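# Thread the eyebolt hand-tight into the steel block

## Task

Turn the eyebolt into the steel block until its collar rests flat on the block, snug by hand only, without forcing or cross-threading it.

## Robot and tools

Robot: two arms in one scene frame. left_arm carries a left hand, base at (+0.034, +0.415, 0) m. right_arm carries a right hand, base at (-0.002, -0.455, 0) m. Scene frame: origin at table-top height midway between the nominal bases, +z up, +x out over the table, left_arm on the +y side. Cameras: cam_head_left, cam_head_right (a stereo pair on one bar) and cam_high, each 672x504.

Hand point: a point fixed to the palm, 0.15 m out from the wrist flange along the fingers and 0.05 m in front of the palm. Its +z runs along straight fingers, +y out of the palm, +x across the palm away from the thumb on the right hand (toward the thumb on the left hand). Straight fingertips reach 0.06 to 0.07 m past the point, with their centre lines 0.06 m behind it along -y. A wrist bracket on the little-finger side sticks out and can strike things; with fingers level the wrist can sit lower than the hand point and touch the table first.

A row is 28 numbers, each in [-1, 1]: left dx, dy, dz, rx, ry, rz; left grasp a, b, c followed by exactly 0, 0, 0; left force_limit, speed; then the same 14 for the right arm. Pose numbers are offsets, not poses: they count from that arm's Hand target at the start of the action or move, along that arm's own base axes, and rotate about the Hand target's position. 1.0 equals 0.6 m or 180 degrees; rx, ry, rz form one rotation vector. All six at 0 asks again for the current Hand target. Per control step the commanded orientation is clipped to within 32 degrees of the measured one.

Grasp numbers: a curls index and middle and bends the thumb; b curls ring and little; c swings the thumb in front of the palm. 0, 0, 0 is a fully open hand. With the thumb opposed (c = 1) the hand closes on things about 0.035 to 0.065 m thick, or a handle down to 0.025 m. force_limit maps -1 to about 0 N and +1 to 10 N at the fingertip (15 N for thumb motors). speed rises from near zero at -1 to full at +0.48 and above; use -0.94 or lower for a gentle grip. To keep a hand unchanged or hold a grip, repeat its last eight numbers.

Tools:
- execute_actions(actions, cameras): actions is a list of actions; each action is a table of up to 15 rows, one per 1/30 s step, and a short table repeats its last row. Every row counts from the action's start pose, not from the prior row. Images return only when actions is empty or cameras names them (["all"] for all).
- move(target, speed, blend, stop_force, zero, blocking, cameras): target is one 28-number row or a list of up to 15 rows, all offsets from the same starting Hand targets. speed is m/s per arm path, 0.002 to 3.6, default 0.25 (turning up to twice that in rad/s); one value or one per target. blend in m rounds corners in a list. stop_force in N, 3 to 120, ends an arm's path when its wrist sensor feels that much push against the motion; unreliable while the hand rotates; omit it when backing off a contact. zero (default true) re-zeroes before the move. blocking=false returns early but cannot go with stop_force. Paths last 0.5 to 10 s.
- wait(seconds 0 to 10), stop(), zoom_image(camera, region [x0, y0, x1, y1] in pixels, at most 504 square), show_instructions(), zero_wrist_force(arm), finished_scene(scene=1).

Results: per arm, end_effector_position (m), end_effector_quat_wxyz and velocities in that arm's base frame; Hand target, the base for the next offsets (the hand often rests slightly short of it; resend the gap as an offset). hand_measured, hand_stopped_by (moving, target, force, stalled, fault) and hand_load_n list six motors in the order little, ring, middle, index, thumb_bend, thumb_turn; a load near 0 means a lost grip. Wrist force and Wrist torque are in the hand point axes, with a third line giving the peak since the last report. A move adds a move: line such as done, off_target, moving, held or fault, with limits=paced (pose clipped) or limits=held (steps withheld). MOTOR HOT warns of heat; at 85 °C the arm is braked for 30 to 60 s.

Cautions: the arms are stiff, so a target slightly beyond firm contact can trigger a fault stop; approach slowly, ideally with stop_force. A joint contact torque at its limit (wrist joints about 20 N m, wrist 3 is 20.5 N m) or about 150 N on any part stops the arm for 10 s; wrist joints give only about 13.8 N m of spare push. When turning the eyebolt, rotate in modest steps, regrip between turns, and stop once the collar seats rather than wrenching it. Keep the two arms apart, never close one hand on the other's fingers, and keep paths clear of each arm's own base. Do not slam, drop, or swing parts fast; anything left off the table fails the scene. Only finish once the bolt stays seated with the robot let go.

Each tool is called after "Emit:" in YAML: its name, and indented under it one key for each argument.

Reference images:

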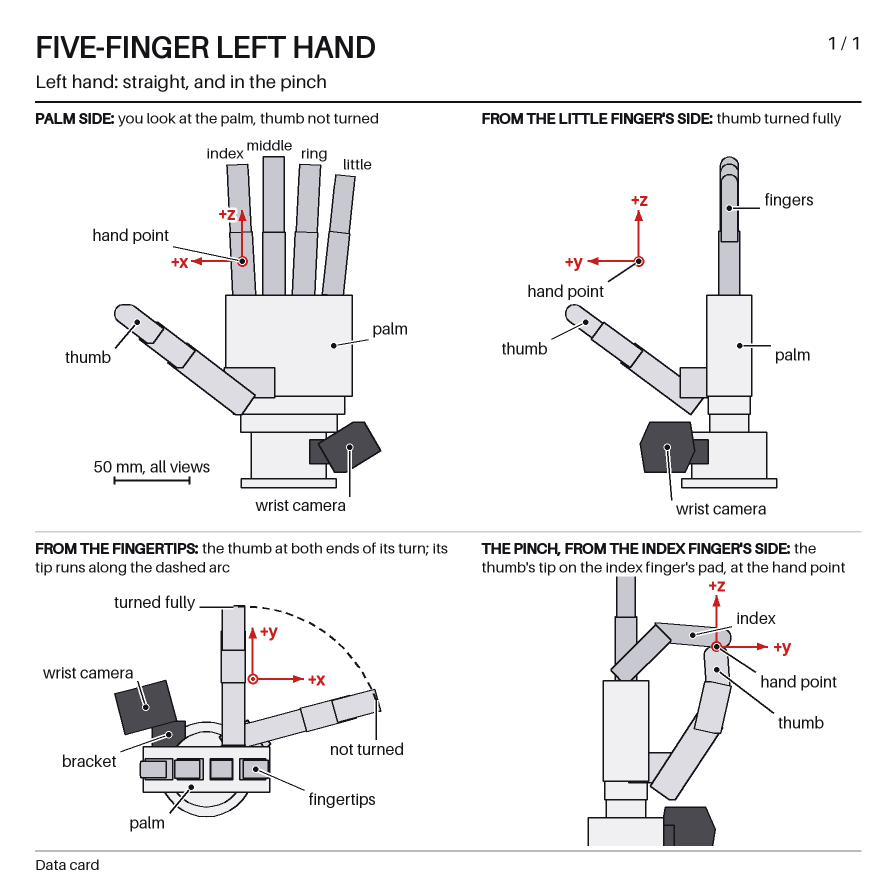

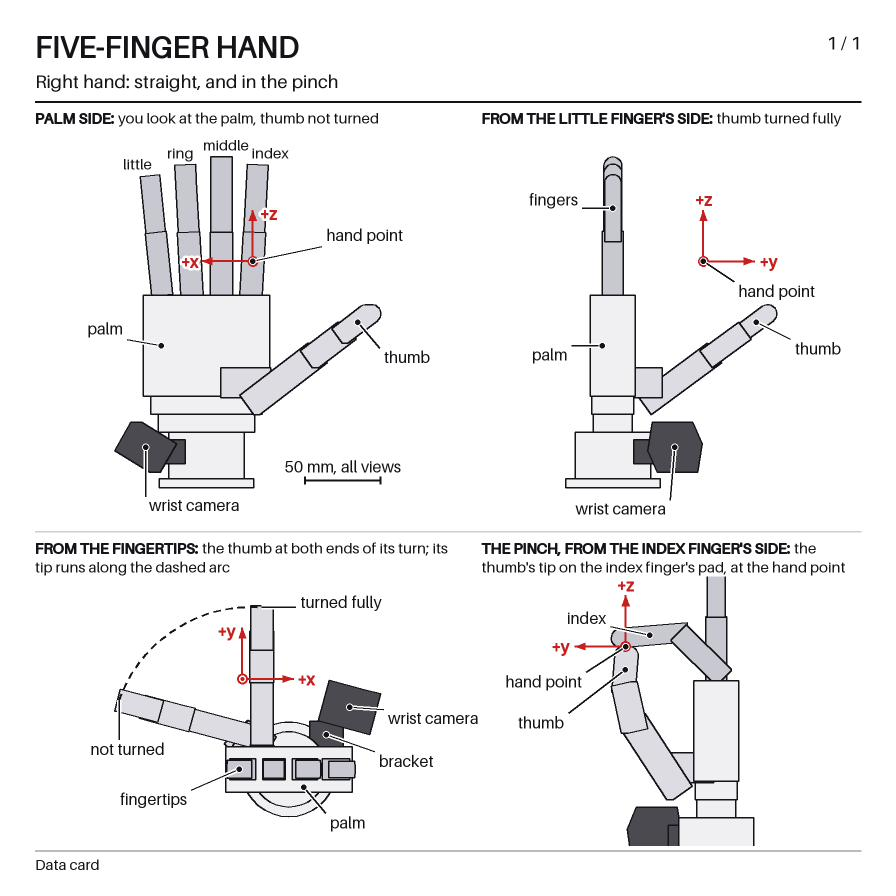

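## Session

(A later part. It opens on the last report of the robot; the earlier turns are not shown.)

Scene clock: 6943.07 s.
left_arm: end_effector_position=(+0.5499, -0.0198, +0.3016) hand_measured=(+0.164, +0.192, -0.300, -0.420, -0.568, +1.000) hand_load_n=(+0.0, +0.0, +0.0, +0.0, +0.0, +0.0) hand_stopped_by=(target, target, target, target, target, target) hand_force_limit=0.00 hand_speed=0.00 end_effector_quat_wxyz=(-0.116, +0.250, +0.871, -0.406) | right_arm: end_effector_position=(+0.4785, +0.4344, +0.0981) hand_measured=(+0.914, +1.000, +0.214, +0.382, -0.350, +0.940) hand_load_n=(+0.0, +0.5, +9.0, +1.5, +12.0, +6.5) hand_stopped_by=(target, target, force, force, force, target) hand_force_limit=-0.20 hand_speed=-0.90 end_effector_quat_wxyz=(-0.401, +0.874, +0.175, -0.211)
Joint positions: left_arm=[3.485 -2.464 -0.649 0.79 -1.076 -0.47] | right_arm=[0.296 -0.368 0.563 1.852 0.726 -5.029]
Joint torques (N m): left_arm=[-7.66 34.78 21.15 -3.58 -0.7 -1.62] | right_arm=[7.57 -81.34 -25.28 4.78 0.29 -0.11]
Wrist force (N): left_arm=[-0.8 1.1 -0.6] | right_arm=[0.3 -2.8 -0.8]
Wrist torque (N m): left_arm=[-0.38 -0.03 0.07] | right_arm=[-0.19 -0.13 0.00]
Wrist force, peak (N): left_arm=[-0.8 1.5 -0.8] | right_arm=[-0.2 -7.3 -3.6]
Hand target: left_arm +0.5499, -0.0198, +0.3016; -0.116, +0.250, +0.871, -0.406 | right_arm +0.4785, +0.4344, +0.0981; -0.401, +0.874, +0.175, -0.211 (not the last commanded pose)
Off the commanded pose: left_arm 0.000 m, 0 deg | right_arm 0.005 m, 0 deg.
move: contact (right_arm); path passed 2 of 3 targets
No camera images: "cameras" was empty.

Emit:
move:
  target:
    - [0,0,0,0,0,0,0.35,0.6,1,0,0,0,0.0,0,0,0,0.0042,0,0,0,0.86,1,0.97,0,0,0,-0.2,-0.9]
    - [0,0,0,0,0,0,0.35,0.6,1,0,0,0,0.0,0,-0.0024,-0.0034,0.0042,0,0,0,0.86,1,0.97,0,0,0,-0.2,-0.9]
    - [0,0,0,0,0,0,0.35,0.6,1,0,0,0,0.0,0,-0.0024,-0.0034,-0.008,0,0,0,0.86,1,0.97,0,0,0,-0.2,-0.9]
  speed: 0.01
  stop_force: 3.5
  zero: false
  cameras: []

Emit:
move:
  target:
    - [0,0,0,0,0,0,0.35,0.6,1,0,0,0,0.0,0,0,0,0.0042,0,0,0,0.86,1,0.97,0,0,0,-0.2,-0.9]
    - [0,0,0,0,0,0,0.35,0.6,1,0,0,0,0.0,0,0.0009,-0.0014,0.0042,0,0,0,0.86,1,0.97,0,0,0,-0.2,-0.9]
    - [0,0,0,0,0,0,0.35,0.6,1,0,0,0,0.0,0,0.0009,-0.0014,-0.008,0,0,0,0.86,1,0.97,0,0,0,-0.2,-0.9]
  speed: 0.01
  stop_force: 3.5
  zero: false
  cameras: []

Emit:
move:
  target:
    - [0,0,0,0,0,0,0.35,0.6,1,0,0,0,0.0,0,0,0,0.0042,0,0,0,0.86,1,0.97,0,0,0,-0.2,-0.9]
    - [0,0,0,0,0,0,0.35,0.6,1,0,0,0,0.0,0,0.0009,-0.0014,0.0042,0,0,0,0.86,1,0.97,0,0,0,-0.2,-0.9]
    - [0,0,0,0,0,0,0.35,0.6,1,0,0,0,0.0,0,0.0009,-0.0014,-0.008,0,0,0,0.86,1,0.97,0,0,0,-0.2,-0.9]
  speed: 0.01
  stop_force: 3.5
  zero: false
  cameras: []

Scene clock: 6970.00 s.
left_arm: end_effector_position=(+0.5499, -0.0198, +0.3016) hand_measured=(+0.164, +0.192, -0.300, -0.420, -0.568, +1.000) hand_load_n=(+0.0, +0.0, +0.0, +0.0, +0.0, +0.0) hand_stopped_by=(target, target, target, target, target, target) hand_force_limit=0.00 hand_speed=0.00 end_effector_quat_wxyz=(-0.116, +0.250, +0.871, -0.406) | right_arm: end_effector_position=(+0.4771, +0.4324, +0.0975) hand_measured=(+0.914, +1.000, +0.214, +0.382, -0.350, +0.940) hand_load_n=(+0.0, +0.0, +8.5, +1.0, +12.5, +6.5) hand_stopped_by=(target, target, force, force, force, target) hand_force_limit=-0.20 hand_speed=-0.90 end_effector_quat_wxyz=(-0.401, +0.874, +0.175, -0.211)
Joint positions: left_arm=[3.485 -2.464 -0.649 0.79 -1.076 -0.47] | right_arm=[0.293 -0.378 0.584 1.842 0.727 -5.032]
Joint torques (N m): left_arm=[-7.45 34.53 21.78 -3.33 -0.83 -1.29] | right_arm=[-5.38 -80.23 -25.76 4.93 0.51 0.6]
Wrist force (N): left_arm=[-0.8 1.2 -0.7] | right_arm=[1.1 -4.1 -0.7]
Wrist torque (N m): left_arm=[-0.36 -0.03 0.07] | right_arm=[-0.20 -0.15 -0.03]
Wrist force, peak (N): left_arm=[-0.8 1.5 -1.0] | right_arm=[1.0 -8.6 -2.6]
Hand target: left_arm +0.5499, -0.0198, +0.3016; -0.116, +0.250, +0.871, -0.406 | right_arm +0.4771, +0.4324, +0.0975; -0.401, +0.874, +0.175, -0.211 (not the last commanded pose)
Off the commanded pose: left_arm 0.000 m, 0 deg | right_arm 0.004 m, 0 deg.
move: contact (right_arm); path passed 2 of 3 targets
No camera images: "cameras" was empty.

Scene clock: 6971.77 s.
left_arm: end_effector_position=(+0.5499, -0.0198, +0.3016) hand_measured=(+0.164, +0.192, -0.300, -0.420, -0.568, +1.000) hand_load_n=(+0.0, +0.0, +0.0, +0.0, +0.0, +0.0) hand_stopped_by=(target, target, target, target, target, target) hand_force_limit=0.00 hand_speed=0.00 end_effector_quat_wxyz=(-0.116, +0.250, +0.871, -0.406) | right_arm: end_effector_position=(+0.4777, +0.4315, +0.0979) hand_measured=(+0.914, +1.000, +0.214, +0.382, -0.350, +0.940) hand_load_n=(+0.0, +0.0, +9.0, +1.0, +12.0, +6.5) hand_stopped_by=(target, target, force, force, force, target) hand_force_limit=-0.20 hand_speed=-0.90 end_effector_quat_wxyz=(-0.401, +0.874, +0.175, -0.210)
Joint positions: left_arm=[3.485 -2.464 -0.649 0.79 -1.076 -0.47] | right_arm=[0.292 -0.378 0.584 1.844 0.727 -5.034]
Joint torques (N m): left_arm=[-7.5 34.27 20.86 -3.66 -0.77 -1.17] | right_arm=[-2.77 -81.19 -26.16 4.97 0.04 0.7]
Wrist force (N): left_arm=[-0.9 1.4 -0.7] | right_arm=[0.4 -2.2 -0.2]
Wrist torque (N m): left_arm=[-0.34 -0.02 0.06] | right_arm=[-0.18 -0.15 0.01]
Wrist force, peak (N): left_arm=[-0.8 1.6 -1.0] | right_arm=[0.3 -7.8 -2.7]
Hand target: left_arm +0.5499, -0.0198, +0.3016; -0.116, +0.250, +0.871, -0.406 | right_arm +0.4777, +0.4315, +0.0979; -0.401, +0.874, +0.175, -0.210 (not the last commanded pose)
Off the commanded pose: left_arm 0.000 m, 0 deg | right_arm 0.005 m, 0 deg.
move: contact (right_arm); path passed 2 of 3 targets
No camera images: "cameras" was empty.

Scene clock: 6973.57 s.
left_arm: end_effector_position=(+0.5499, -0.0198, +0.3016) hand_measured=(+0.164, +0.192, -0.300, -0.420, -0.568, +1.000) hand_load_n=(+0.0, +0.0, +0.0, +0.0, +0.0, +0.0) hand_stopped_by=(target, target, target, target, target, target) hand_force_limit=0.00 hand_speed=0.00 end_effector_quat_wxyz=(-0.116, +0.250, +0.871, -0.406) | right_arm: end_effector_position=(+0.4783, +0.4306, +0.0978) hand_measured=(+0.914, +1.000, +0.214, +0.382, -0.350, +0.940) hand_load_n=(+0.0, +0.0, +8.5, +1.0, +12.5, +6.5) hand_stopped_by=(target, target, force, force, force, target) hand_force_limit=-0.20 hand_speed=-0.90 end_effector_quat_wxyz=(-0.401, +0.874, +0.175, -0.210)
Joint positions: left_arm=[3.485 -2.464 -0.649 0.79 -1.076 -0.47] | right_arm=[0.29 -0.378 0.584 1.845 0.728 -5.036]
Joint torques (N m): left_arm=[-7.45 33.3 20.79 -3.45 -0.78 -1.32] | right_arm=[-4.17 -80.03 -25.61 4.55 0.42 -1]
Wrist force (N): left_arm=[-0.8 1.3 -0.7] | right_arm=[0.2 -3.9 -1.2]
Wrist torque (N m): left_arm=[-0.35 -0.03 0.06] | right_arm=[-0.22 -0.13 -0.02]
Wrist force, peak (N): left_arm=[-0.9 1.4 -0.9] | right_arm=[-0.5 -8.9 -4.1]
Hand target: left_arm +0.5499, -0.0198, +0.3016; -0.116, +0.250, +0.871, -0.406 | right_arm +0.4783, +0.4306, +0.0978; -0.401, +0.874, +0.175, -0.210 (not the last commanded pose)
Off the commanded pose: left_arm 0.000 m, 0 deg | right_arm 0.005 m, 0 deg.
move: contact (right_arm); path passed 2 of 3 targets
No camera images: "cameras" was empty.

Emit:
move:
  target:
    - [0,0,0,0,0,0,0.35,0.6,1,0,0,0,0.0,0,0,0,0.0042,0,0,0,0.86,1,0.97,0,0,0,-0.2,-0.9]
    - [0,0,0,0,0,0,0.35,0.6,1,0,0,0,0.0,0,-0.0037,0.0068,0.0042,0,0,0,0.86,1,0.97,0,0,0,-0.2,-0.9]
    - [0,0,0,0,0,0,0.35,0.6,1,0,0,0,0.0,0,-0.0037,0.0068,-0.008,0,0,0,0.86,1,0.97,0,0,0,-0.2,-0.9]
  speed: 0.01
  stop_force: 3.5
  zero: false
  cameras: []

Emit:
move:
  target:
    - [0,0,0,0,0,0,0.35,0.6,1,0,0,0,0.0,0,0,0,0.0042,0,0,0,0.86,1,0.97,0,0,0,-0.2,-0.9]
    - [0,0,0,0,0,0,0.35,0.6,1,0,0,0,0.0,0,0.0009,-0.0026,0.0042,0,0,0,0.86,1,0.97,0,0,0,-0.2,-0.9]
    - [0,0,0,0,0,0,0.35,0.6,1,0,0,0,0.0,0,0.0009,-0.0026,-0.008,0,0,0,0.86,1,0.97,0,0,0,-0.2,-0.9]
  speed: 0.01
  stop_force: 3.5
  zero: false
  cameras: []

Scene clock: 6999.77 s.
left_arm: end_effector_position=(+0.5499, -0.0198, +0.3016) hand_measured=(+0.164, +0.192, -0.300, -0.420, -0.568, +1.000) hand_load_n=(+0.0, +0.0, +0.0, +0.0, +0.0, +0.0) hand_stopped_by=(target, target, target, target, target, target) hand_force_limit=0.00 hand_speed=0.00 end_effector_quat_wxyz=(-0.116, +0.250, +0.871, -0.406) | right_arm: end_effector_position=(+0.4761, +0.4348, +0.0984) hand_measured=(+0.914, +1.000, +0.214, +0.382, -0.350, +0.940) hand_load_n=(+0.0, +0.0, +8.5, +1.5, +12.5, +6.5) hand_stopped_by=(target, target, force, force, force, target) hand_force_limit=-0.20 hand_speed=-0.90 end_effector_quat_wxyz=(-0.401, +0.874, +0.175, -0.210)
Joint positions: left_arm=[3.485 -2.464 -0.649 0.79 -1.076 -0.47] | right_arm=[0.297 -0.378 0.581 1.841 0.725 -5.027]
Joint torques (N m): left_arm=[-8.12 34.05 21.28 -3.49 -0.84 -1.08] | right_arm=[0.98 -80.26 -25.23 4.65 -1.28 1.46]
Wrist force (N): left_arm=[-0.8 1.2 -0.5] | right_arm=[0.2 -3.2 -1.2]
Wrist torque (N m): left_arm=[-0.38 -0.03 0.07] | right_arm=[-0.21 -0.14 0.00]
Wrist force, peak (N): left_arm=[-0.8 1.6 -1.0] | right_arm=[-0.6 -7.6 -4.3]
Hand target: left_arm +0.5499, -0.0198, +0.3016; -0.116, +0.250, +0.871, -0.406 | right_arm +0.4761, +0.4348, +0.0984; -0.401, +0.874, +0.175, -0.210 (not the last commanded pose)
Off the commanded pose: left_arm 0.000 m, 0 deg | right_arm 0.005 m, 0 deg.
move: contact (right_arm); path passed 2 of 3 targets
No camera images: "cameras" was empty.

Scene clock: 7001.63 s.
left_arm: end_effector_position=(+0.5499, -0.0198, +0.3016) hand_measured=(+0.164, +0.192, -0.300, -0.420, -0.568, +1.000) hand_load_n=(-0.5, +0.0, +0.5, +0.0, +0.0, +0.0) hand_stopped_by=(target, target, target, target, target, target) hand_force_limit=0.00 hand_speed=0.00 end_effector_quat_wxyz=(-0.116, +0.250, +0.871, -0.406) | right_arm: end_effector_position=(+0.4767, +0.4331, +0.0982) hand_measured=(+0.914, +1.000, +0.214, +0.382, -0.350, +0.940) hand_load_n=(+0.0, +0.0, +9.0, +1.0, +12.5, +6.5) hand_stopped_by=(target, target, force, force, force, target) hand_force_limit=-0.20 hand_speed=-0.90 end_effector_quat_wxyz=(-0.401, +0.874, +0.175, -0.210)
Joint positions: left_arm=[3.485 -2.464 -0.649 0.79 -1.076 -0.47] | right_arm=[0.295 -0.379 0.584 1.841 0.726 -5.03]
Joint torques (N m): left_arm=[-8.34 33.38 20.69 -3.65 -0.85 -1.21] | right_arm=[-0.01 -79.88 -25.36 4.46 0.38 -1.64]
Wrist force (N): left_arm=[-0.7 1.3 -1.0] | right_arm=[0.0 -3.4 -1.2]
Wrist torque (N m): left_arm=[-0.33 -0.06 0.08] | right_arm=[-0.23 -0.12 -0.01]
Wrist force, peak (N): left_arm=[-0.7 1.5 -1.0] | right_arm=[-0.8 -8.3 -4.2]
Hand target: left_arm +0.5499, -0.0198, +0.3016; -0.116, +0.250, +0.871, -0.406 | right_arm +0.4767, +0.4331, +0.0982; -0.401, +0.874, +0.175, -0.210 (not the last commanded pose)
Off the commanded pose: left_arm 0.000 m, 0 deg | right_arm 0.005 m, 0 deg.
move: contact (right_arm); path passed 2 of 3 targets
No camera images: "cameras" was empty.

Emit:
move:
  target:
    - [0,0,0,0,0,0,0.35,0.6,1,0,0,0,0.0,0,0,0,0.006,0,0,0,0.86,1,0.97,0,0,0,-0.2,-0.9]
    - [0,0,0,0,0,0,0.35,0.6,1,0,0,0,0.0,0,-0.009,0.0098,0.006,0,0,0,0.86,1,0.97,0,0,0,-0.2,-0.9]
    - [0,0,0,0,0,0,0.35,0.6,1,0,0,0,0.0,0,0.0003,-0.0004,0.006,0,0,0,0.86,1,0.97,0,0,0,-0.2,-0.9]
  speed: 0.02
  cameras: []

Emit:
move:
  target:
    - [0,0,0,0,0,0,0.35,0.6,1,0,0,0,0.0,0,0,0,-0.012,0,0,0,0.86,1,0.97,0,0,0,-0.2,-0.9]
  speed: 0.01
  stop_force: 3.5
  zero: true
  cameras: []

Scene clock: 7020.20 s.
left_arm: end_effector_position=(+0.5499, -0.0198, +0.3016) hand_measured=(+0.164, +0.192, -0.300, -0.420, -0.568, +1.000) hand_load_n=(+0.0, +0.0, +0.0, +0.0, +0.0, +0.0) hand_stopped_by=(target, target, target, target, target, target) hand_force_limit=0.00 hand_speed=0.00 end_effector_quat_wxyz=(-0.116, +0.250, +0.871, -0.406) | right_arm: end_effector_position=(+0.4770, +0.4327, +0.1018) hand_measured=(+0.914, +1.000, +0.214, +0.382, -0.350, +0.940) hand_load_n=(+0.0, +0.0, +9.5, +1.5, +13.0, +6.5) hand_stopped_by=(target, target, force, force, force, target) hand_force_limit=-0.20 hand_speed=-0.90 end_effector_quat_wxyz=(-0.401, +0.874, +0.175, -0.210)
Joint positions: left_arm=[3.485 -2.464 -0.649 0.79 -1.076 -0.47] | right_arm=[0.294 -0.382 0.581 1.848 0.726 -5.031]
Joint torques (N m): left_arm=[-6.88 33.96 21.2 -3.59 -0.75 -1.13] | right_arm=[10.09 -53.38 -10.7 1.23 -1.38 1.69]
Wrist force (N): left_arm=[-0.8 1.3 -0.5] | right_arm=[0.6 0.1 1.0]
Wrist torque (N m): left_arm=[-0.37 -0.02 0.07] | right_arm=[-0.10 -0.15 0.02]
Wrist force, peak (N): left_arm=[-0.8 1.4 -1.0] | right_arm=[0.1 -3.3 -1.2]
Hand target: left_arm +0.5499, -0.0198, +0.3016; -0.116, +0.250, +0.871, -0.406 | right_arm +0.4769, +0.4329, +0.1018; -0.401, +0.874, +0.175, -0.210
Off the commanded pose: left_arm 0.000 m, 0 deg | right_arm 0.000 m, 0 deg.
move: done
No camera images: "cameras" was empty.

Scene clock: 7021.87 s.
left_arm: end_effector_position=(+0.5499, -0.0198, +0.3016) hand_measured=(+0.164, +0.192, -0.300, -0.420, -0.568, +1.000) hand_load_n=(+0.0, +0.0, +0.0, +0.0, +0.0, +0.0) hand_stopped_by=(target, target, target, target, target, target) hand_force_limit=0.00 hand_speed=0.00 end_effector_quat_wxyz=(-0.116, +0.250, +0.871, -0.406) | right_arm: end_effector_position=(+0.4769, +0.4329, +0.0973) hand_measured=(+0.914, +1.000, +0.214, +0.382, -0.350, +0.940) hand_load_n=(+0.0, +0.5, +9.0, +1.5, +12.5, +6.0) hand_stopped_by=(target, target, force, force, force, target) hand_force_limit=-0.20 hand_speed=-0.90 end_effector_quat_wxyz=(-0.401, +0.874, +0.175, -0.210)
Joint positions: left_arm=[3.485 -2.464 -0.649 0.79 -1.076 -0.47] | right_arm=[0.294 -0.378 0.585 1.84 0.726 -5.031]
Joint torques (N m): left_arm=[-7.92 32.56 21.32 -3.45 -0.83 -1.09] | right_arm=[9.58 -81.03 -26.18 4.92 0.56 1.42]
Wrist force (N): left_arm=[-0.7 1.4 -0.8] | right_arm=[1.0 -3.1 -0.2]
Wrist torque (N m): left_arm=[-0.34 -0.04 0.07] | right_arm=[-0.19 -0.16 -0.01]
Wrist force, peak (N): left_arm=[-0.9 1.4 -1.0] | right_arm=[0.5 -7.5 -2.0]
Hand target: left_arm +0.5499, -0.0198, +0.3016; -0.116, +0.250, +0.871, -0.406 | right_arm +0.4769, +0.4329, +0.0973; -0.401, +0.874, +0.175, -0.210 (not the last commanded pose)
Off the commanded pose: left_arm 0.000 m, 0 deg | right_arm 0.003 m, 0 deg.
move: contact (right_arm)
No camera images: "cameras" was empty.

Emit:
move:
  target:
    - [0,0,0,0,0,0,0.35,0.6,1,0,0,0,0.0,0,0,0,0,0,0,0,0.8073,1,0.97,0,0,0,-0.9,-0.9]
  speed: 0.01
  cameras: []

Scene clock: 7045.37 s.
left_arm: end_effector_position=(+0.5499, -0.0198, +0.3016) hand_measured=(+0.164, +0.192, -0.300, -0.420, -0.568, +1.000) hand_load_n=(+0.0, -0.5, +0.0, +0.0, +0.0, +0.0) hand_stopped_by=(target, target, target, target, target, target) hand_force_limit=0.00 hand_speed=0.00 end_effector_quat_wxyz=(-0.116, +0.250, +0.871, -0.406) | right_arm: end_effector_position=(+0.4769, +0.4329, +0.0973) hand_measured=(+0.920, +1.000, +0.214, +0.382, -0.358, +0.940) hand_load_n=(+0.0, +0.0, +8.0, +1.0, +8.0, +6.0) hand_stopped_by=(target, target, force, force, force, target) hand_force_limit=-0.90 hand_speed=-0.90 end_effector_quat_wxyz=(-0.401, +0.874, +0.175, -0.210)
Joint positions: left_arm=[3.485 -2.464 -0.649 0.79 -1.076 -0.47] | right_arm=[0.294 -0.378 0.585 1.84 0.726 -5.031]
Joint torques (N m): left_arm=[-7.26 33.84 19.78 -3.49 -0.85 -1.33] | right_arm=[6.99 -79.37 -25.25 4.93 0.27 0.64]
Wrist force (N): left_arm=[-0.7 1.2 -0.8] | right_arm=[0.9 -3.9 -0.6]
Wrist torque (N m): left_arm=[-0.36 -0.05 0.07] | right_arm=[-0.23 -0.14 -0.03]
Wrist force, peak (N): left_arm=[-0.9 1.6 -0.7] | right_arm=[0.8 -4.0 -0.7]
Hand target: left_arm +0.5499, -0.0198, +0.3016; -0.116, +0.250, +0.871, -0.406 | right_arm +0.4769, +0.4329, +0.0973; -0.401, +0.874, +0.175, -0.210
Off the commanded pose: left_arm 0.000 m, 0 deg | right_arm 0.000 m, 0 deg.
move: done
No camera images: "cameras" was empty.

Emit:
move:
  target:
    - [0,0,0,0,0,0,0.35,0.6,1,0,0,0,0.0,0,0,0,0,0,0,0,0.797,1,0.97,0,0,0,-0.9,-0.9]
  speed: 0.01
  cameras: []

Emit:
move:
  target:
    - [0,0,0,0,0,0,0.35,0.6,1,0,0,0,0.0,0,0,0,0,0,0,0,0.79,1,0.97,0,0,0,-0.9,-0.9]
  speed: 0.01
  cameras: []

Scene clock: 7055.03 s.
left_arm: end_effector_position=(+0.5499, -0.0198, +0.3016) hand_measured=(+0.164, +0.192, -0.300, -0.420, -0.568, +1.000) hand_load_n=(+0.0, +0.0, +0.0, +0.0, +0.0, +0.0) hand_stopped_by=(target, target, target, target, target, target) hand_force_limit=0.00 hand_speed=0.00 end_effector_quat_wxyz=(-0.116, +0.250, +0.871, -0.406) | right_arm: end_effector_position=(+0.4769, +0.4329, +0.0973) hand_measured=(+0.920, +1.000, +0.214, +0.382, -0.364, +0.940) hand_load_n=(+0.0, +0.0, +6.5, +1.0, +6.5, +4.5) hand_stopped_by=(target, target, force, force, force, target) hand_force_limit=-0.90 hand_speed=-0.90 end_effector_quat_wxyz=(-0.401, +0.874, +0.175, -0.210)
Joint positions: left_arm=[3.485 -2.464 -0.649 0.79 -1.076 -0.47] | right_arm=[0.294 -0.378 0.585 1.84 0.726 -5.031]
Joint torques (N m): left_arm=[-7.28 33.87 20.41 -3.49 -0.93 -1.2] | right_arm=[2.84 -71.22 -22.42 4.83 0.28 0.09]
Wrist force (N): left_arm=[-0.6 1.0 -0.8] | right_arm=[0.9 -3.5 -0.7]
Wrist torque (N m): left_arm=[-0.39 -0.06 0.08] | right_arm=[-0.19 -0.14 -0.02]
Wrist force, peak (N): left_arm=[-0.8 1.6 -0.8] | right_arm=[0.9 -4.1 -0.6]
Hand target: left_arm +0.5499, -0.0198, +0.3016; -0.116, +0.250, +0.871, -0.406 | right_arm +0.4769, +0.4329, +0.0973; -0.401, +0.874, +0.175, -0.210
Off the commanded pose: left_arm 0.000 m, 0 deg | right_arm 0.000 m, 0 deg.
move: done
No camera images: "cameras" was empty.

Scene clock: 7055.53 s.
left_arm: end_effector_position=(+0.5499, -0.0198, +0.3016) hand_measured=(+0.164, +0.192, -0.300, -0.420, -0.568, +1.000) hand_load_n=(+0.0, -0.5, +0.0, +0.0, +0.5, +0.0) hand_stopped_by=(target, target, target, target, target, target) hand_force_limit=0.00 hand_speed=0.00 end_effector_quat_wxyz=(-0.116, +0.250, +0.871, -0.406) | right_arm: end_effector_position=(+0.4769, +0.4329, +0.0973) hand_measured=(+0.920, +1.000, +0.214, +0.380, -0.370, +0.940) hand_load_n=(+0.0, +0.0, +5.0, +0.5, +4.5, +3.5) hand_stopped_by=(target, target, force, force, force, target) hand_force_limit=-0.90 hand_speed=-0.90 end_effector_quat_wxyz=(-0.401, +0.874, +0.175, -0.210)
Joint positions: left_arm=[3.485 -2.464 -0.649 0.79 -1.076 -0.47] | right_arm=[0.294 -0.378 0.585 1.84 0.726 -5.031]
Joint torques (N m): left_arm=[-7.98 35.19 20.36 -3.46 -0.72 -1.36] | right_arm=[3.02 -70.51 -22.62 4.82 0.43 -0.09]
Wrist force (N): left_arm=[-0.6 1.3 -0.9] | right_arm=[0.7 -3.6 -0.8]
Wrist torque (N m): left_arm=[-0.34 -0.07 0.08] | right_arm=[-0.22 -0.14 -0.02]
Wrist force, peak (N): left_arm=[-0.9 1.3 -0.7] | right_arm=[0.8 -3.8 -0.7]
Hand target: left_arm +0.5499, -0.0198, +0.3016; -0.116, +0.250, +0.871, -0.406 | right_arm +0.4769, +0.4329, +0.0973; -0.401, +0.874, +0.175, -0.210
Off the commanded pose: left_arm 0.000 m, 0 deg | right_arm 0.000 m, 0 deg.
move: done
No camera images: "cameras" was empty.

Emit:
move:
  target:
    - [0,0,0,0,0,0,0.35,0.6,1,0,0,0,0.0,0,0,0,0,0,0,0,0.782,1,0.97,0,0,0,-0.9,-0.9]
  speed: 0.01
  cameras: []

Emit:
move:
  target:
    - [0,0,0,0,0,0,0.35,0.6,1,0,0,0,0.0,0,0,0,0,0,0,0,0.776,1,0.97,0,0,0,-0.9,-0.9]
  speed: 0.01
  cameras: ["cam_head_right"]

Emit:
zoom_image:
  camera: "cam_head_right"
  region: [366, 402, 386, 422]

Scene clock: 7065.70 s.
left_arm: end_effector_position=(+0.5499, -0.0198, +0.3016) hand_measured=(+0.164, +0.192, -0.300, -0.420, -0.568, +1.000) hand_load_n=(+0.0, +0.0, +0.0, +0.0, +0.0, +0.0) hand_stopped_by=(target, target, target, target, target, target) hand_force_limit=0.00 hand_speed=0.00 end_effector_quat_wxyz=(-0.116, +0.250, +0.871, -0.406) | right_arm: end_effector_position=(+0.4769, +0.4329, +0.0973) hand_measured=(+0.922, +1.000, +0.214, +0.364, -0.374, +0.940) hand_load_n=(+0.0, +0.5, +2.5, -0.5, +3.0, +1.5) hand_stopped_by=(target, target, force, target, force, target) hand_force_limit=-0.90 hand_speed=-0.90 end_effector_quat_wxyz=(-0.401, +0.874, +0.175, -0.210)
Joint positions: left_arm=[3.485 -2.464 -0.649 0.79 -1.076 -0.47] | right_arm=[0.294 -0.378 0.585 1.84 0.726 -5.031]
Joint torques (N m): left_arm=[-7.63 34.68 20.92 -3.48 -0.82 -1.16] | right_arm=[0 -61.65 -19.63 4.83 0.3 -0.76]
Wrist force (N): left_arm=[-0.9 1.3 -0.7] | right_arm=[0.2 -2.4 0.1]
Wrist torque (N m): left_arm=[-0.35 -0.03 0.06] | right_arm=[-0.16 -0.18 0.03]
Wrist force, peak (N): left_arm=[-0.9 1.5 -0.7] | right_arm=[0.8 -3.9 -0.9]
Hand target: left_arm +0.5499, -0.0198, +0.3016; -0.116, +0.250, +0.871, -0.406 | right_arm +0.4769, +0.4329, +0.0973; -0.401, +0.874, +0.175, -0.210
Off the commanded pose: left_arm 0.000 m, 0 deg | right_arm 0.000 m, 0 deg.
move: done
No camera images: "cameras" was empty.

Scene clock: 7066.20 s.
left_arm: end_effector_position=(+0.5499, -0.0198, +0.3016) hand_measured=(+0.164, +0.192, -0.300, -0.420, -0.568, +1.000) hand_load_n=(+0.0, +0.0, +0.0, +0.0, +0.0, +0.0) hand_stopped_by=(target, target, target, target, target, target) hand_force_limit=0.00 hand_speed=0.00 end_effector_quat_wxyz=(-0.116, +0.250, +0.871, -0.406) | right_arm: end_effector_position=(+0.4769, +0.4329, +0.0973) hand_measured=(+0.922, +1.000, +0.214, +0.352, -0.378, +0.940) hand_load_n=(+0.0, +0.0, +1.0, -0.5, +1.0, +0.5) hand_stopped_by=(target, target, force, target, force, target) hand_force_limit=-0.90 hand_speed=-0.90 end_effector_quat_wxyz=(-0.401, +0.874, +0.175, -0.210)
Joint positions: left_arm=[3.485 -2.464 -0.649 0.79 -1.076 -0.47] | right_arm=[0.294 -0.378 0.585 1.84 0.726 -5.031]
Joint torques (N m): left_arm=[-8.19 33.63 21.32 -3.35 -0.9 -1.11] | right_arm=[0.53 -60.46 -20.03 4.73 0.25 -0.88]
Wrist force (N): left_arm=[-0.8 1.4 -0.7] | right_arm=[0.1 -1.3 0.6]
Wrist torque (N m): left_arm=[-0.34 -0.03 0.06] | right_arm=[-0.14 -0.14 0.02]
Wrist force, peak (N): left_arm=[-0.5 1.7 -0.7] | right_arm=[0.0 -2.5 0.2]
Hand target: left_arm +0.5499, -0.0198, +0.3016; -0.116, +0.250, +0.871, -0.406 | right_arm +0.4769, +0.4329, +0.0973; -0.401, +0.874, +0.175, -0.210
Off the commanded pose: left_arm 0.000 m, 0 deg | right_arm 0.000 m, 0 deg.
move: done
Images, in order (width x height): cam_head_right 672x504.

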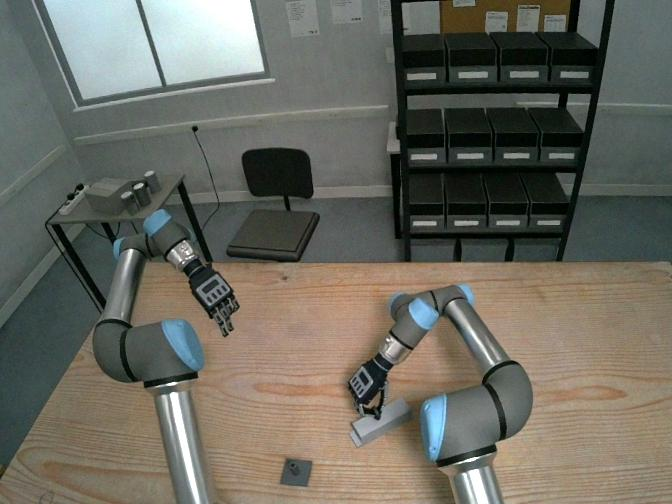

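Scaled by 25.200 from the camera's 672x504 image, which has a finer 960x720 frame.

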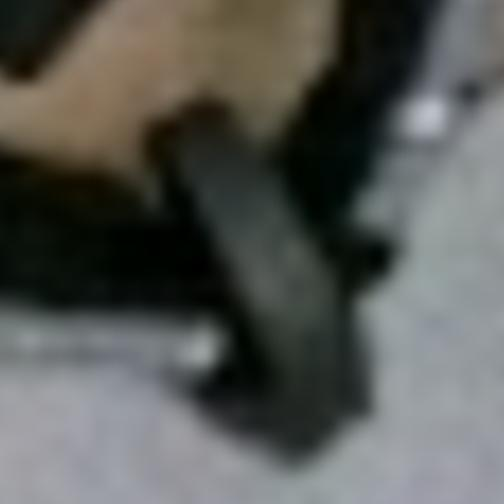

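Emit:
move:
  target:
    - [0,0,0,0,0,0,0.35,0.6,1,0,0,0,0.0,0,0,0,0,0,0,0,0.771,1,0.97,0,0,0,-0.9,-0.9]
  speed: 0.01
  cameras: []

Emit:
wait:
  seconds: 1

Scene clock: 7077.13 s.
left_arm: end_effector_position=(+0.5499, -0.0198, +0.3016) hand_measured=(+0.164, +0.192, -0.300, -0.420, -0.568, +1.000) hand_load_n=(+0.0, +0.0, +0.0, +0.0, +0.0, +0.0) hand_stopped_by=(target, target, target, target, target, target) hand_force_limit=0.00 hand_speed=0.00 end_effector_quat_wxyz=(-0.116, +0.250, +0.871, -0.406) | right_arm: end_effector_position=(+0.4769, +0.4329, +0.0973) hand_measured=(+0.922, +1.000, +0.216, +0.342, -0.382, +0.940) hand_load_n=(+0.0, +0.0, +0.0, +0.0, +0.5, +0.0) hand_stopped_by=(target, target, force, target, target, target) hand_force_limit=-0.90 hand_speed=-0.90 end_effector_quat_wxyz=(-0.401, +0.874, +0.175, -0.210)
Joint positions: left_arm=[3.485 -2.464 -0.649 0.79 -1.076 -0.47] | right_arm=[0.294 -0.378 0.585 1.84 0.726 -5.031]
Joint torques (N m): left_arm=[-7.75 33.24 21.55 -3.49 -0.95 -1.37] | right_arm=[-2.12 -52.19 -17.55 4.64 -0.86 -1.54]
Wrist force (N): left_arm=[-0.8 1.3 -0.7] | right_arm=[0.5 -0.5 0.7]
Wrist torque (N m): left_arm=[-0.35 -0.04 0.06] | right_arm=[-0.13 -0.16 0.02]
Wrist force, peak (N): left_arm=[-1.0 1.6 -0.8] | right_arm=[0.3 -1.6 0.8]
Hand target: left_arm +0.5499, -0.0198, +0.3016; -0.116, +0.250, +0.871, -0.406 | right_arm +0.4769, +0.4329, +0.0973; -0.401, +0.874, +0.175, -0.210
Off the commanded pose: left_arm 0.000 m, 0 deg | right_arm 0.000 m, 0 deg.
move: done
No camera images: "cameras" was empty.

Scene clock: 7078.13 s.
left_arm: end_effector_position=(+0.5499, -0.0198, +0.3016) hand_measured=(+0.164, +0.192, -0.300, -0.420, -0.568, +1.000) hand_load_n=(+0.0, +0.0, +0.0, +0.0, +0.0, +0.0) hand_stopped_by=(target, target, target, target, target, target) hand_force_limit=0.00 hand_speed=0.00 end_effector_quat_wxyz=(-0.116, +0.250, +0.871, -0.406) | right_arm: end_effector_position=(+0.4769, +0.4329, +0.0973) hand_measured=(+0.922, +1.000, +0.216, +0.342, -0.382, +0.940) hand_load_n=(+0.0, +0.5, +0.0, +0.0, +0.5, +0.0) hand_stopped_by=(target, target, force, target, target, target) hand_force_limit=-0.90 hand_speed=-0.90 end_effector_quat_wxyz=(-0.401, +0.874, +0.175, -0.210)
Joint positions: left_arm=[3.485 -2.464 -0.649 0.79 -1.076 -0.47] | right_arm=[0.294 -0.378 0.585 1.84 0.726 -5.031]
Joint torques (N m): left_arm=[-7.64 33.45 21.33 -3.39 -0.81 -1.29] | right_arm=[-2.93 -49.71 -16.62 4.73 -1.14 -1.64]
Wrist force (N): left_arm=[-0.6 1.2 -0.9] | right_arm=[0.6 -0.4 0.7]
Wrist torque (N m): left_arm=[-0.35 -0.07 0.08] | right_arm=[-0.11 -0.16 0.04]
Wrist force, peak (N): left_arm=[-0.8 1.5 -0.9] | right_arm=[0.4 -0.7 0.9]
Hand target: left_arm +0.5499, -0.0198, +0.3016; -0.116, +0.250, +0.871, -0.406 | right_arm +0.4769, +0.4329, +0.0973; -0.401, +0.874, +0.175, -0.210
Off the commanded pose: left_arm 0.000 m, 0 deg | right_arm 0.000 m, 0 deg.
wait: 1.00 s; at rest by 0.17 s

Emit:
move:
  target:
    - [0,0,0,0,0,0,0.35,0.6,1,0,0,0,0.0,0,0,0,0,0,0,0,0.81,1,0.97,0,0,0,-0.5,-0.95]
  speed: 0.01
  cameras: ["cam_head_right"]

Emit:
zoom_image:
  camera: "cam_head_right"
  region: [366, 402, 386, 422]

Scene clock: 7100.80 s.
left_arm: end_effector_position=(+0.5499, -0.0198, +0.3016) hand_measured=(+0.164, +0.192, -0.300, -0.420, -0.568, +1.000) hand_load_n=(+0.0, +0.0, +0.0, +0.0, +0.0, +0.0) hand_stopped_by=(target, target, target, target, target, target) hand_force_limit=0.00 hand_speed=0.00 end_effector_quat_wxyz=(-0.116, +0.250, +0.871, -0.406) | right_arm: end_effector_position=(+0.4769, +0.4329, +0.0973) hand_measured=(+0.918, +1.000, +0.224, +0.384, -0.376, +0.940) hand_load_n=(+0.0, +0.0, +2.5, +3.0, +5.5, -2.0) hand_stopped_by=(target, target, force, force, force, target) hand_force_limit=-0.50 hand_speed=-0.95 end_effector_quat_wxyz=(-0.401, +0.874, +0.175, -0.210)
Joint positions: left_arm=[3.485 -2.464 -0.649 0.79 -1.076 -0.47] | right_arm=[0.294 -0.378 0.585 1.84 0.726 -5.031]
Joint torques (N m): left_arm=[-7.79 33.41 20.51 -3.61 -0.85 -1.31] | right_arm=[-5.44 -41.96 -13.54 4.87 -1.37 -1.62]
Wrist force (N): left_arm=[-0.8 1.3 -0.7] | right_arm=[1.1 0.1 0.3]
Wrist torque (N m): left_arm=[-0.36 -0.04 0.07] | right_arm=[-0.15 -0.12 0.00]
Wrist force, peak (N): left_arm=[-0.9 1.5 -0.8] | right_arm=[1.4 0.2 0.3]
Hand target: left_arm +0.5499, -0.0198, +0.3016; -0.116, +0.250, +0.871, -0.406 | right_arm +0.4769, +0.4329, +0.0973; -0.401, +0.874, +0.175, -0.210
Off the commanded pose: left_arm 0.000 m, 0 deg | right_arm 0.000 m, 0 deg.
move: done
Images, in order (width x height): cam_head_right 672x504.

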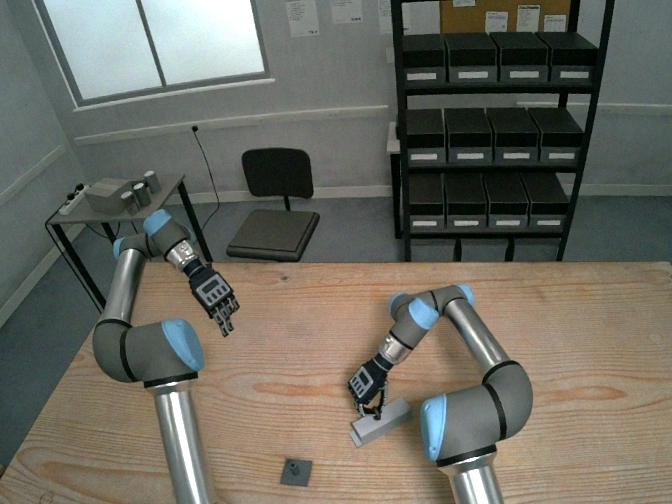

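Scaled by 25.200 from the camera's 672x504 image, which has a finer 960x720 frame.

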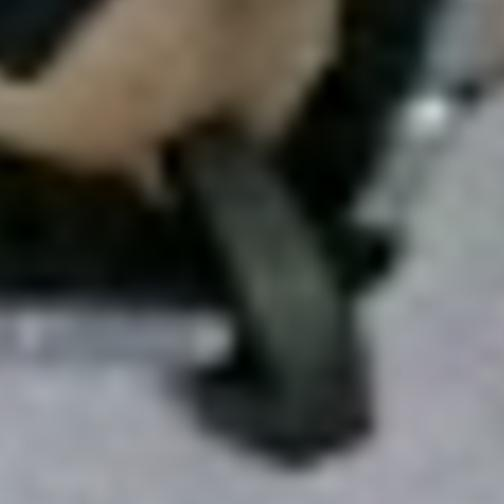

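Emit:
move:
  target:
    - [0,0,0,0,0,0,0.35,0.6,1,0,0,0,0.0,0,0.0067,0.0027,0,0,0,-0.1111,0.81,1,0.97,0,0,0,-0.5,-0.95]
  speed: 0.03
  cameras: []

Scene clock: 7146.93 s.
left_arm: end_effector_position=(+0.5499, -0.0198, +0.3016) hand_measured=(+0.164, +0.192, -0.300, -0.420, -0.568, +1.000) hand_load_n=(+0.0, +0.0, +0.0, +0.0, +0.0, +0.0) hand_stopped_by=(target, target, target, target, target, target) hand_force_limit=0.00 hand_speed=0.00 end_effector_quat_wxyz=(-0.116, +0.250, +0.871, -0.406) | right_arm: end_effector_position=(+0.4809, +0.4345, +0.0974) hand_measured=(+0.918, +1.000, +0.224, +0.384, -0.376, +0.940) hand_load_n=(+0.0, +0.0, +3.0, +1.5, +5.5, -0.5) hand_stopped_by=(target, target, force, force, force, target) hand_force_limit=-0.50 hand_speed=-0.95 end_effector_quat_wxyz=(-0.431, +0.891, +0.021, -0.137) end_effector_velocity=(-0.001, +0.000, +0.002) end_effector_angular_velocity=(+0.001, +0.003, +0.002)
Joint positions: left_arm=[3.485 -2.464 -0.649 0.79 -1.076 -0.47] | right_arm=[0.25 -0.567 0.869 1.378 0.636 -4.564]
Joint velocities: left_arm=[within noise] | right_arm=[0 0 -0.002 0.008 -0.001 -0.004]
Joint torques (N m): left_arm=[-8.88 34.59 21.02 -3.76 -0.78 -1.2] | right_arm=[-6.97 -49.96 -25.47 5.55 -1.63 -1.46]
Wrist force (N): left_arm=[-0.8 1.3 -0.7] | right_arm=[0.1 0.1 1.1]
Wrist torque (N m): left_arm=[-0.35 -0.03 0.06] | right_arm=[-0.12 -0.10 -0.09]
Wrist force, peak (N): left_arm=[-0.6 1.7 -1.0] | right_arm=[1.5 0.1 0.3]
Hand target: left_arm +0.5499, -0.0198, +0.3016; -0.116, +0.250, +0.871, -0.406 | right_arm +0.4809, +0.4345, +0.0973; -0.431, +0.891, +0.021, -0.137
Off the commanded pose: left_arm 0.000 m, 0 deg | right_arm 0.000 m, 0 deg.
move: done
No camera images: "cameras" was empty.

Emit:
move:
  target:
    - [0,0,0,0,0,0,0.35,0.6,1,0,0,0,0.0,0,0,0,-0.008,0,0,0,0.81,1,0.97,0,0,0,-0.5,-0.95]
  speed: 0.005
  stop_force: 3
  zero: true
  cameras: []

Scene clock: 7157.13 s.
left_arm: end_effector_position=(+0.5499, -0.0198, +0.3016) hand_measured=(+0.164, +0.192, -0.300, -0.420, -0.568, +1.000) hand_load_n=(+0.0, +0.0, +0.0, +0.0, +0.5, +0.0) hand_stopped_by=(target, target, target, target, target, target) hand_force_limit=0.00 hand_speed=0.00 end_effector_quat_wxyz=(-0.116, +0.250, +0.871, -0.406) | right_arm: end_effector_position=(+0.4809, +0.4345, +0.0945) hand_measured=(+0.918, +1.000, +0.224, +0.384, -0.376, +0.940) hand_load_n=(+0.0, +0.0, +2.5, +0.0, +1.5, -0.5) hand_stopped_by=(target, target, force, force, force, target) hand_force_limit=-0.50 hand_speed=-0.95 end_effector_quat_wxyz=(-0.431, +0.891, +0.021, -0.137)
Joint positions: left_arm=[3.485 -2.464 -0.649 0.79 -1.076 -0.47] | right_arm=[0.25 -0.564 0.872 1.374 0.636 -4.564]
Joint torques (N m): left_arm=[-8.19 33.62 20.92 -3.48 -0.73 -1.3] | right_arm=[10.02 -74.81 -22.51 5.05 -0.58 1]
Wrist force (N): left_arm=[-0.9 1.3 -0.7] | right_arm=[0.8 -3.5 -0.8]
Wrist torque (N m): left_arm=[-0.35 -0.02 0.06] | right_arm=[-0.20 -0.10 -0.14]
Wrist force, peak (N): left_arm=[-0.6 1.7 -0.8] | right_arm=[0.8 -4.6 -1.6]
Hand target: left_arm +0.5499, -0.0198, +0.3016; -0.116, +0.250, +0.871, -0.406 | right_arm +0.4809, +0.4345, +0.0945; -0.431, +0.891, +0.021, -0.137 (not the last commanded pose)
Off the commanded pose: left_arm 0.000 m, 0 deg | right_arm 0.002 m, 0 deg.
move: contact (right_arm)
No camera images: "cameras" was empty.

Emit:
wait:
  seconds: 0.2
  cameras: ["all"]

Emit:
zoom_image:
  camera: "cam_head_right"
  region: [366, 402, 386, 422]

Emit:
zoom_image:
  camera: "cam_head_right"
  region: [352, 390, 392, 430]

Scene clock: 7165.67 s.
left_arm: end_effector_position=(+0.5499, -0.0198, +0.3016) hand_measured=(+0.164, +0.192, -0.300, -0.420, -0.568, +1.000) hand_load_n=(+0.0, +0.0, +0.0, +0.0, +0.0, +0.0) hand_stopped_by=(target, target, target, target, target, target) hand_force_limit=0.00 hand_speed=0.00 end_effector_quat_wxyz=(-0.116, +0.250, +0.871, -0.406) | right_arm: end_effector_position=(+0.4809, +0.4345, +0.0945) hand_measured=(+0.918, +1.000, +0.224, +0.384, -0.376, +0.940) hand_load_n=(+0.0, +0.0, +2.5, +0.0, +1.0, -0.5) hand_stopped_by=(target, target, force, force, force, target) hand_force_limit=-0.50 hand_speed=-0.95 end_effector_quat_wxyz=(-0.431, +0.891, +0.021, -0.137)
Joint positions: left_arm=[3.485 -2.464 -0.649 0.79 -1.076 -0.47] | right_arm=[0.25 -0.564 0.872 1.374 0.636 -4.564]
Joint torques (N m): left_arm=[-7.58 34.36 20.93 -3.39 -1.01 -1.31] | right_arm=[9.67 -75.38 -23.02 5.07 -0.49 0.83]
Wrist force (N): left_arm=[-0.8 1.3 -0.7] | right_arm=[0.7 -3.4 -0.7]
Wrist torque (N m): left_arm=[-0.35 -0.03 0.07] | right_arm=[-0.21 -0.08 -0.15]
Wrist force, peak (N): left_arm=[-0.9 1.5 -1.0] | right_arm=[0.8 -3.7 -0.7]
Hand target: left_arm +0.5499, -0.0198, +0.3016; -0.116, +0.250, +0.871, -0.406 | right_arm +0.4809, +0.4345, +0.0945; -0.431, +0.891, +0.021, -0.137 (not the last commanded pose)
Off the commanded pose: left_arm 0.000 m, 0 deg | right_arm 0.002 m, 0 deg.
wait: 0.20 s; at rest from the start

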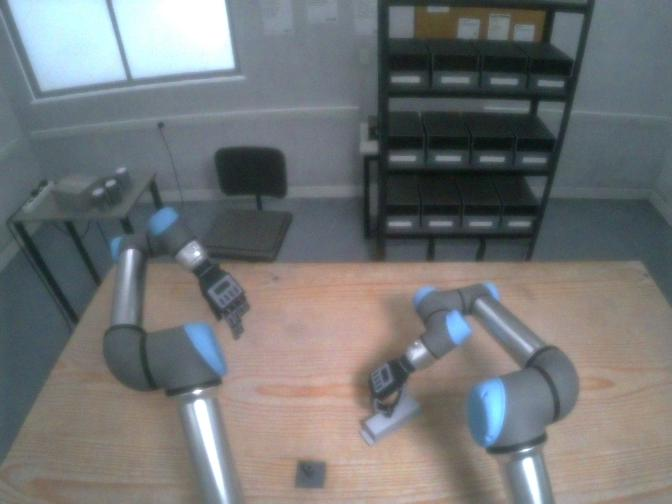

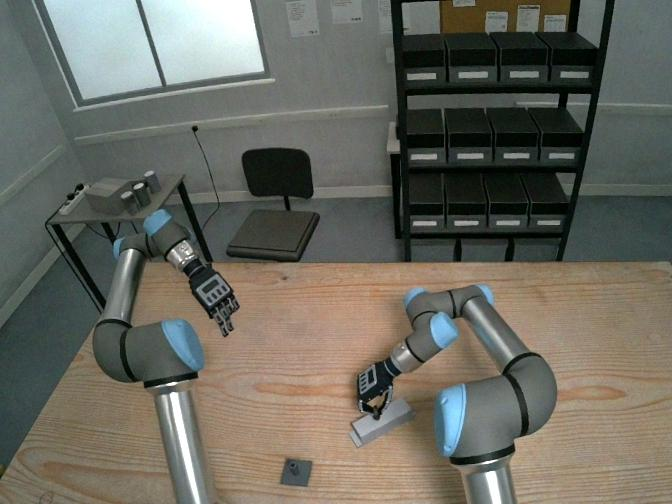

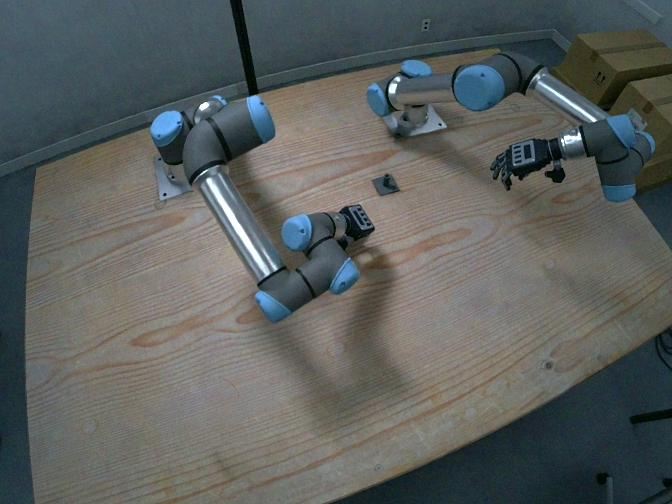

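Scaled by 25.200 from the camera's 672x504 image, which has a finer 960x720 frame.

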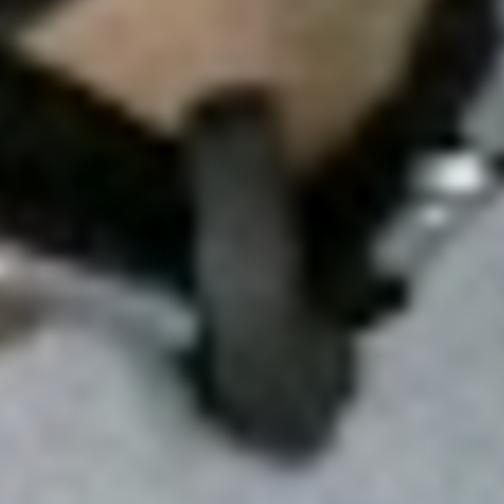

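Scaled by 12.600 from the camera's 672x504 image, which has a finer 960x720 frame.

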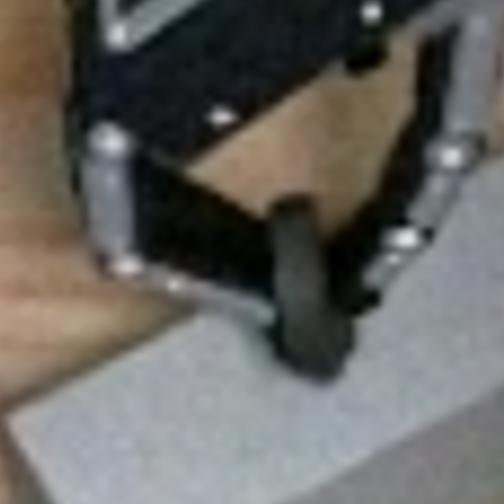

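Emit:
move:
  target:
    - [0,0,0,0,0,0,0.35,0.6,1,0,0,0,0.0,0,0,0,0,0,0,0,0.768,1,0.97,0,0,0,-0.9,-0.9]
  speed: 0.01
  cameras: ["cam_head_right"]

Emit:
zoom_image:
  camera: "cam_head_right"
  region: [366, 402, 386, 422]

Scene clock: 7220.77 s.
left_arm: end_effector_position=(+0.5499, -0.0198, +0.3016) hand_measured=(+0.164, +0.192, -0.300, -0.420, -0.568, +1.000) hand_load_n=(+0.0, +0.0, +0.0, +0.0, +0.0, +0.0) hand_stopped_by=(target, target, target, target, target, target) hand_force_limit=0.00 hand_speed=0.00 end_effector_quat_wxyz=(-0.116, +0.250, +0.871, -0.406) | right_arm: end_effector_position=(+0.4809, +0.4345, +0.0945) hand_measured=(+0.924, +1.000, +0.224, +0.338, -0.384, +0.940) hand_load_n=(+0.0, +0.0, +5.5, -9.5, +0.0, +0.0) hand_stopped_by=(target, target, force, target, target, target) hand_force_limit=-0.90 hand_speed=-0.90 end_effector_quat_wxyz=(-0.431, +0.891, +0.021, -0.137)
Joint positions: left_arm=[3.485 -2.464 -0.649 0.79 -1.076 -0.47] | right_arm=[0.25 -0.564 0.872 1.374 0.636 -4.564]
Joint torques (N m): left_arm=[-7.44 33.97 20.78 -3.37 -0.88 -1.31] | right_arm=[10.02 -69.68 -22.7 3.03 -0.58 1.03]
Wrist force (N): left_arm=[-0.8 1.2 -0.7] | right_arm=[-1.5 -7.4 -1.7]
Wrist torque (N m): left_arm=[-0.37 -0.03 0.07] | right_arm=[-0.29 -0.14 -0.13]
Wrist force, peak (N): left_arm=[-0.9 1.6 -0.8] | right_arm=[-1.6 -7.4 -1.8]
Hand target: left_arm +0.5499, -0.0198, +0.3016; -0.116, +0.250, +0.871, -0.406 | right_arm +0.4809, +0.4345, +0.0945; -0.431, +0.891, +0.021, -0.137
Off the commanded pose: left_arm 0.000 m, 0 deg | right_arm 0.000 m, 0 deg.
move: done
Images, in order (width x height): cam_head_right 672x504.

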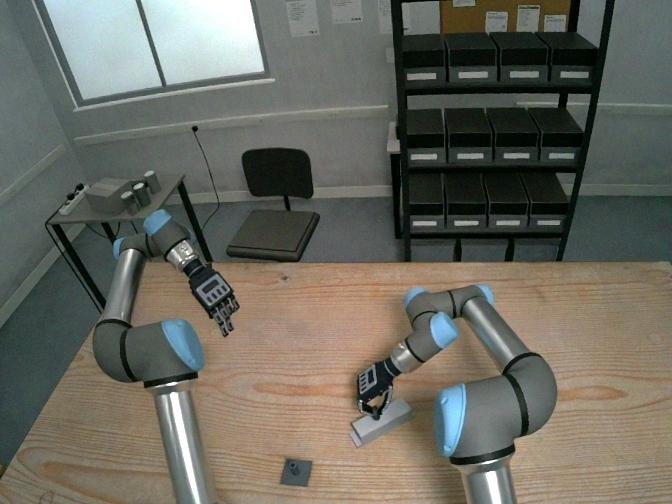

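Scaled by 25.200 from the camera's 672x504 image, which has a finer 960x720 frame.

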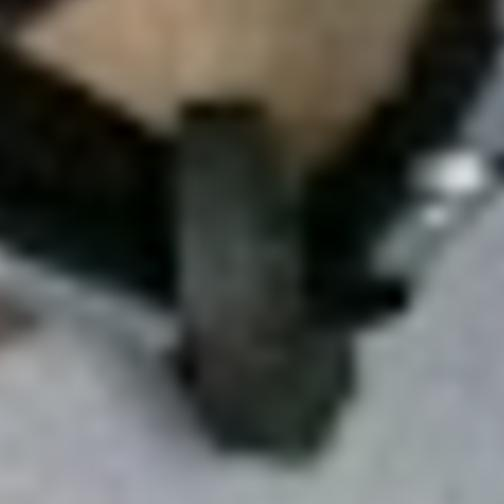

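Emit:
move:
  target:
    - [0,0,0,0,0,0,0.35,0.6,1,0,0,0,0.0,0,0,0,0.0025,0,0,0,0.768,1,0.97,0,0,0,-0.9,-0.9]
  speed: 0.01
  cameras: ["cam_head_right"]

Emit:
zoom_image:
  camera: "cam_head_right"
  region: [366, 402, 386, 422]

Scene clock: 7240.20 s.
left_arm: end_effector_position=(+0.5499, -0.0198, +0.3016) hand_measured=(+0.164, +0.192, -0.300, -0.420, -0.568, +1.000) hand_load_n=(+0.0, +0.0, +0.0, +0.0, +0.0, +0.0) hand_stopped_by=(target, target, target, target, target, target) hand_force_limit=0.00 hand_speed=0.00 end_effector_quat_wxyz=(-0.116, +0.250, +0.871, -0.406) | right_arm: end_effector_position=(+0.4809, +0.4345, +0.0960) hand_measured=(+0.924, +1.000, +0.224, +0.338, -0.384, +0.940) hand_load_n=(+0.0, +0.0, +2.5, -0.5, +1.5, +0.5) hand_stopped_by=(target, target, force, target, target, target) hand_force_limit=-0.90 hand_speed=-0.90 end_effector_quat_wxyz=(-0.431, +0.891, +0.021, -0.137)
Joint positions: left_arm=[3.485 -2.464 -0.649 0.79 -1.076 -0.47] | right_arm=[0.25 -0.565 0.87 1.376 0.636 -4.564]
Joint torques (N m): left_arm=[-7.84 33.9 20.77 -3.46 -0.79 -1.27] | right_arm=[10.74 -76.78 -24.96 4.94 -0.58 1.03]
Wrist force (N): left_arm=[-0.7 1.3 -0.7] | right_arm=[-0.2 -0.1 1.2]
Wrist torque (N m): left_arm=[-0.36 -0.05 0.07] | right_arm=[-0.10 -0.11 -0.07]
Wrist force, peak (N): left_arm=[-0.8 1.5 -0.9] | right_arm=[-1.7 -7.6 -1.6]
Hand target: left_arm +0.5499, -0.0198, +0.3016; -0.116, +0.250, +0.871, -0.406 | right_arm +0.4809, +0.4345, +0.0960; -0.431, +0.891, +0.021, -0.137
Off the commanded pose: left_arm 0.000 m, 0 deg | right_arm 0.000 m, 0 deg.
move: done
Images, in order (width x height): cam_head_right 672x504.

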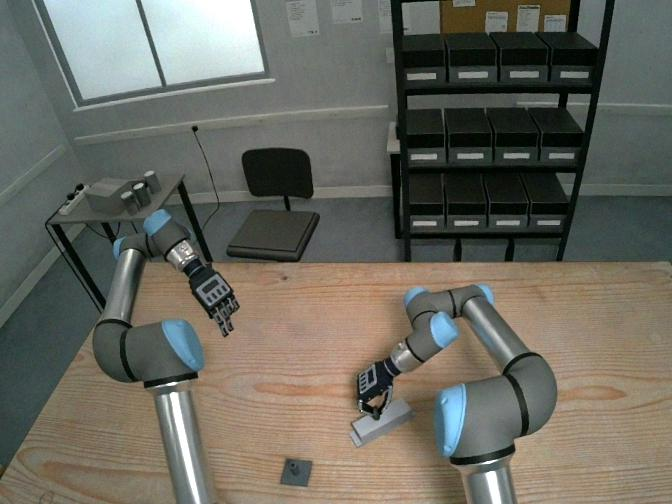

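Scaled by 25.200 from the camera's 672x504 image, which has a finer 960x720 frame.

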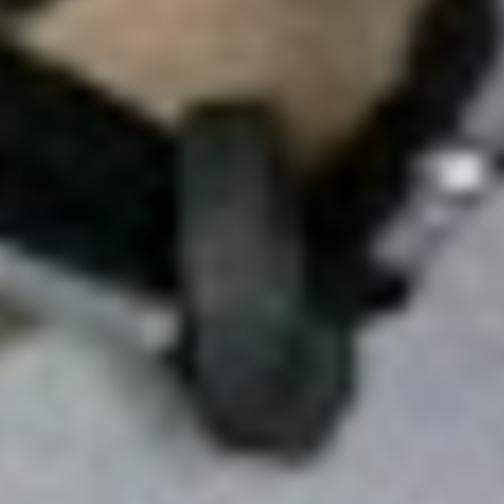

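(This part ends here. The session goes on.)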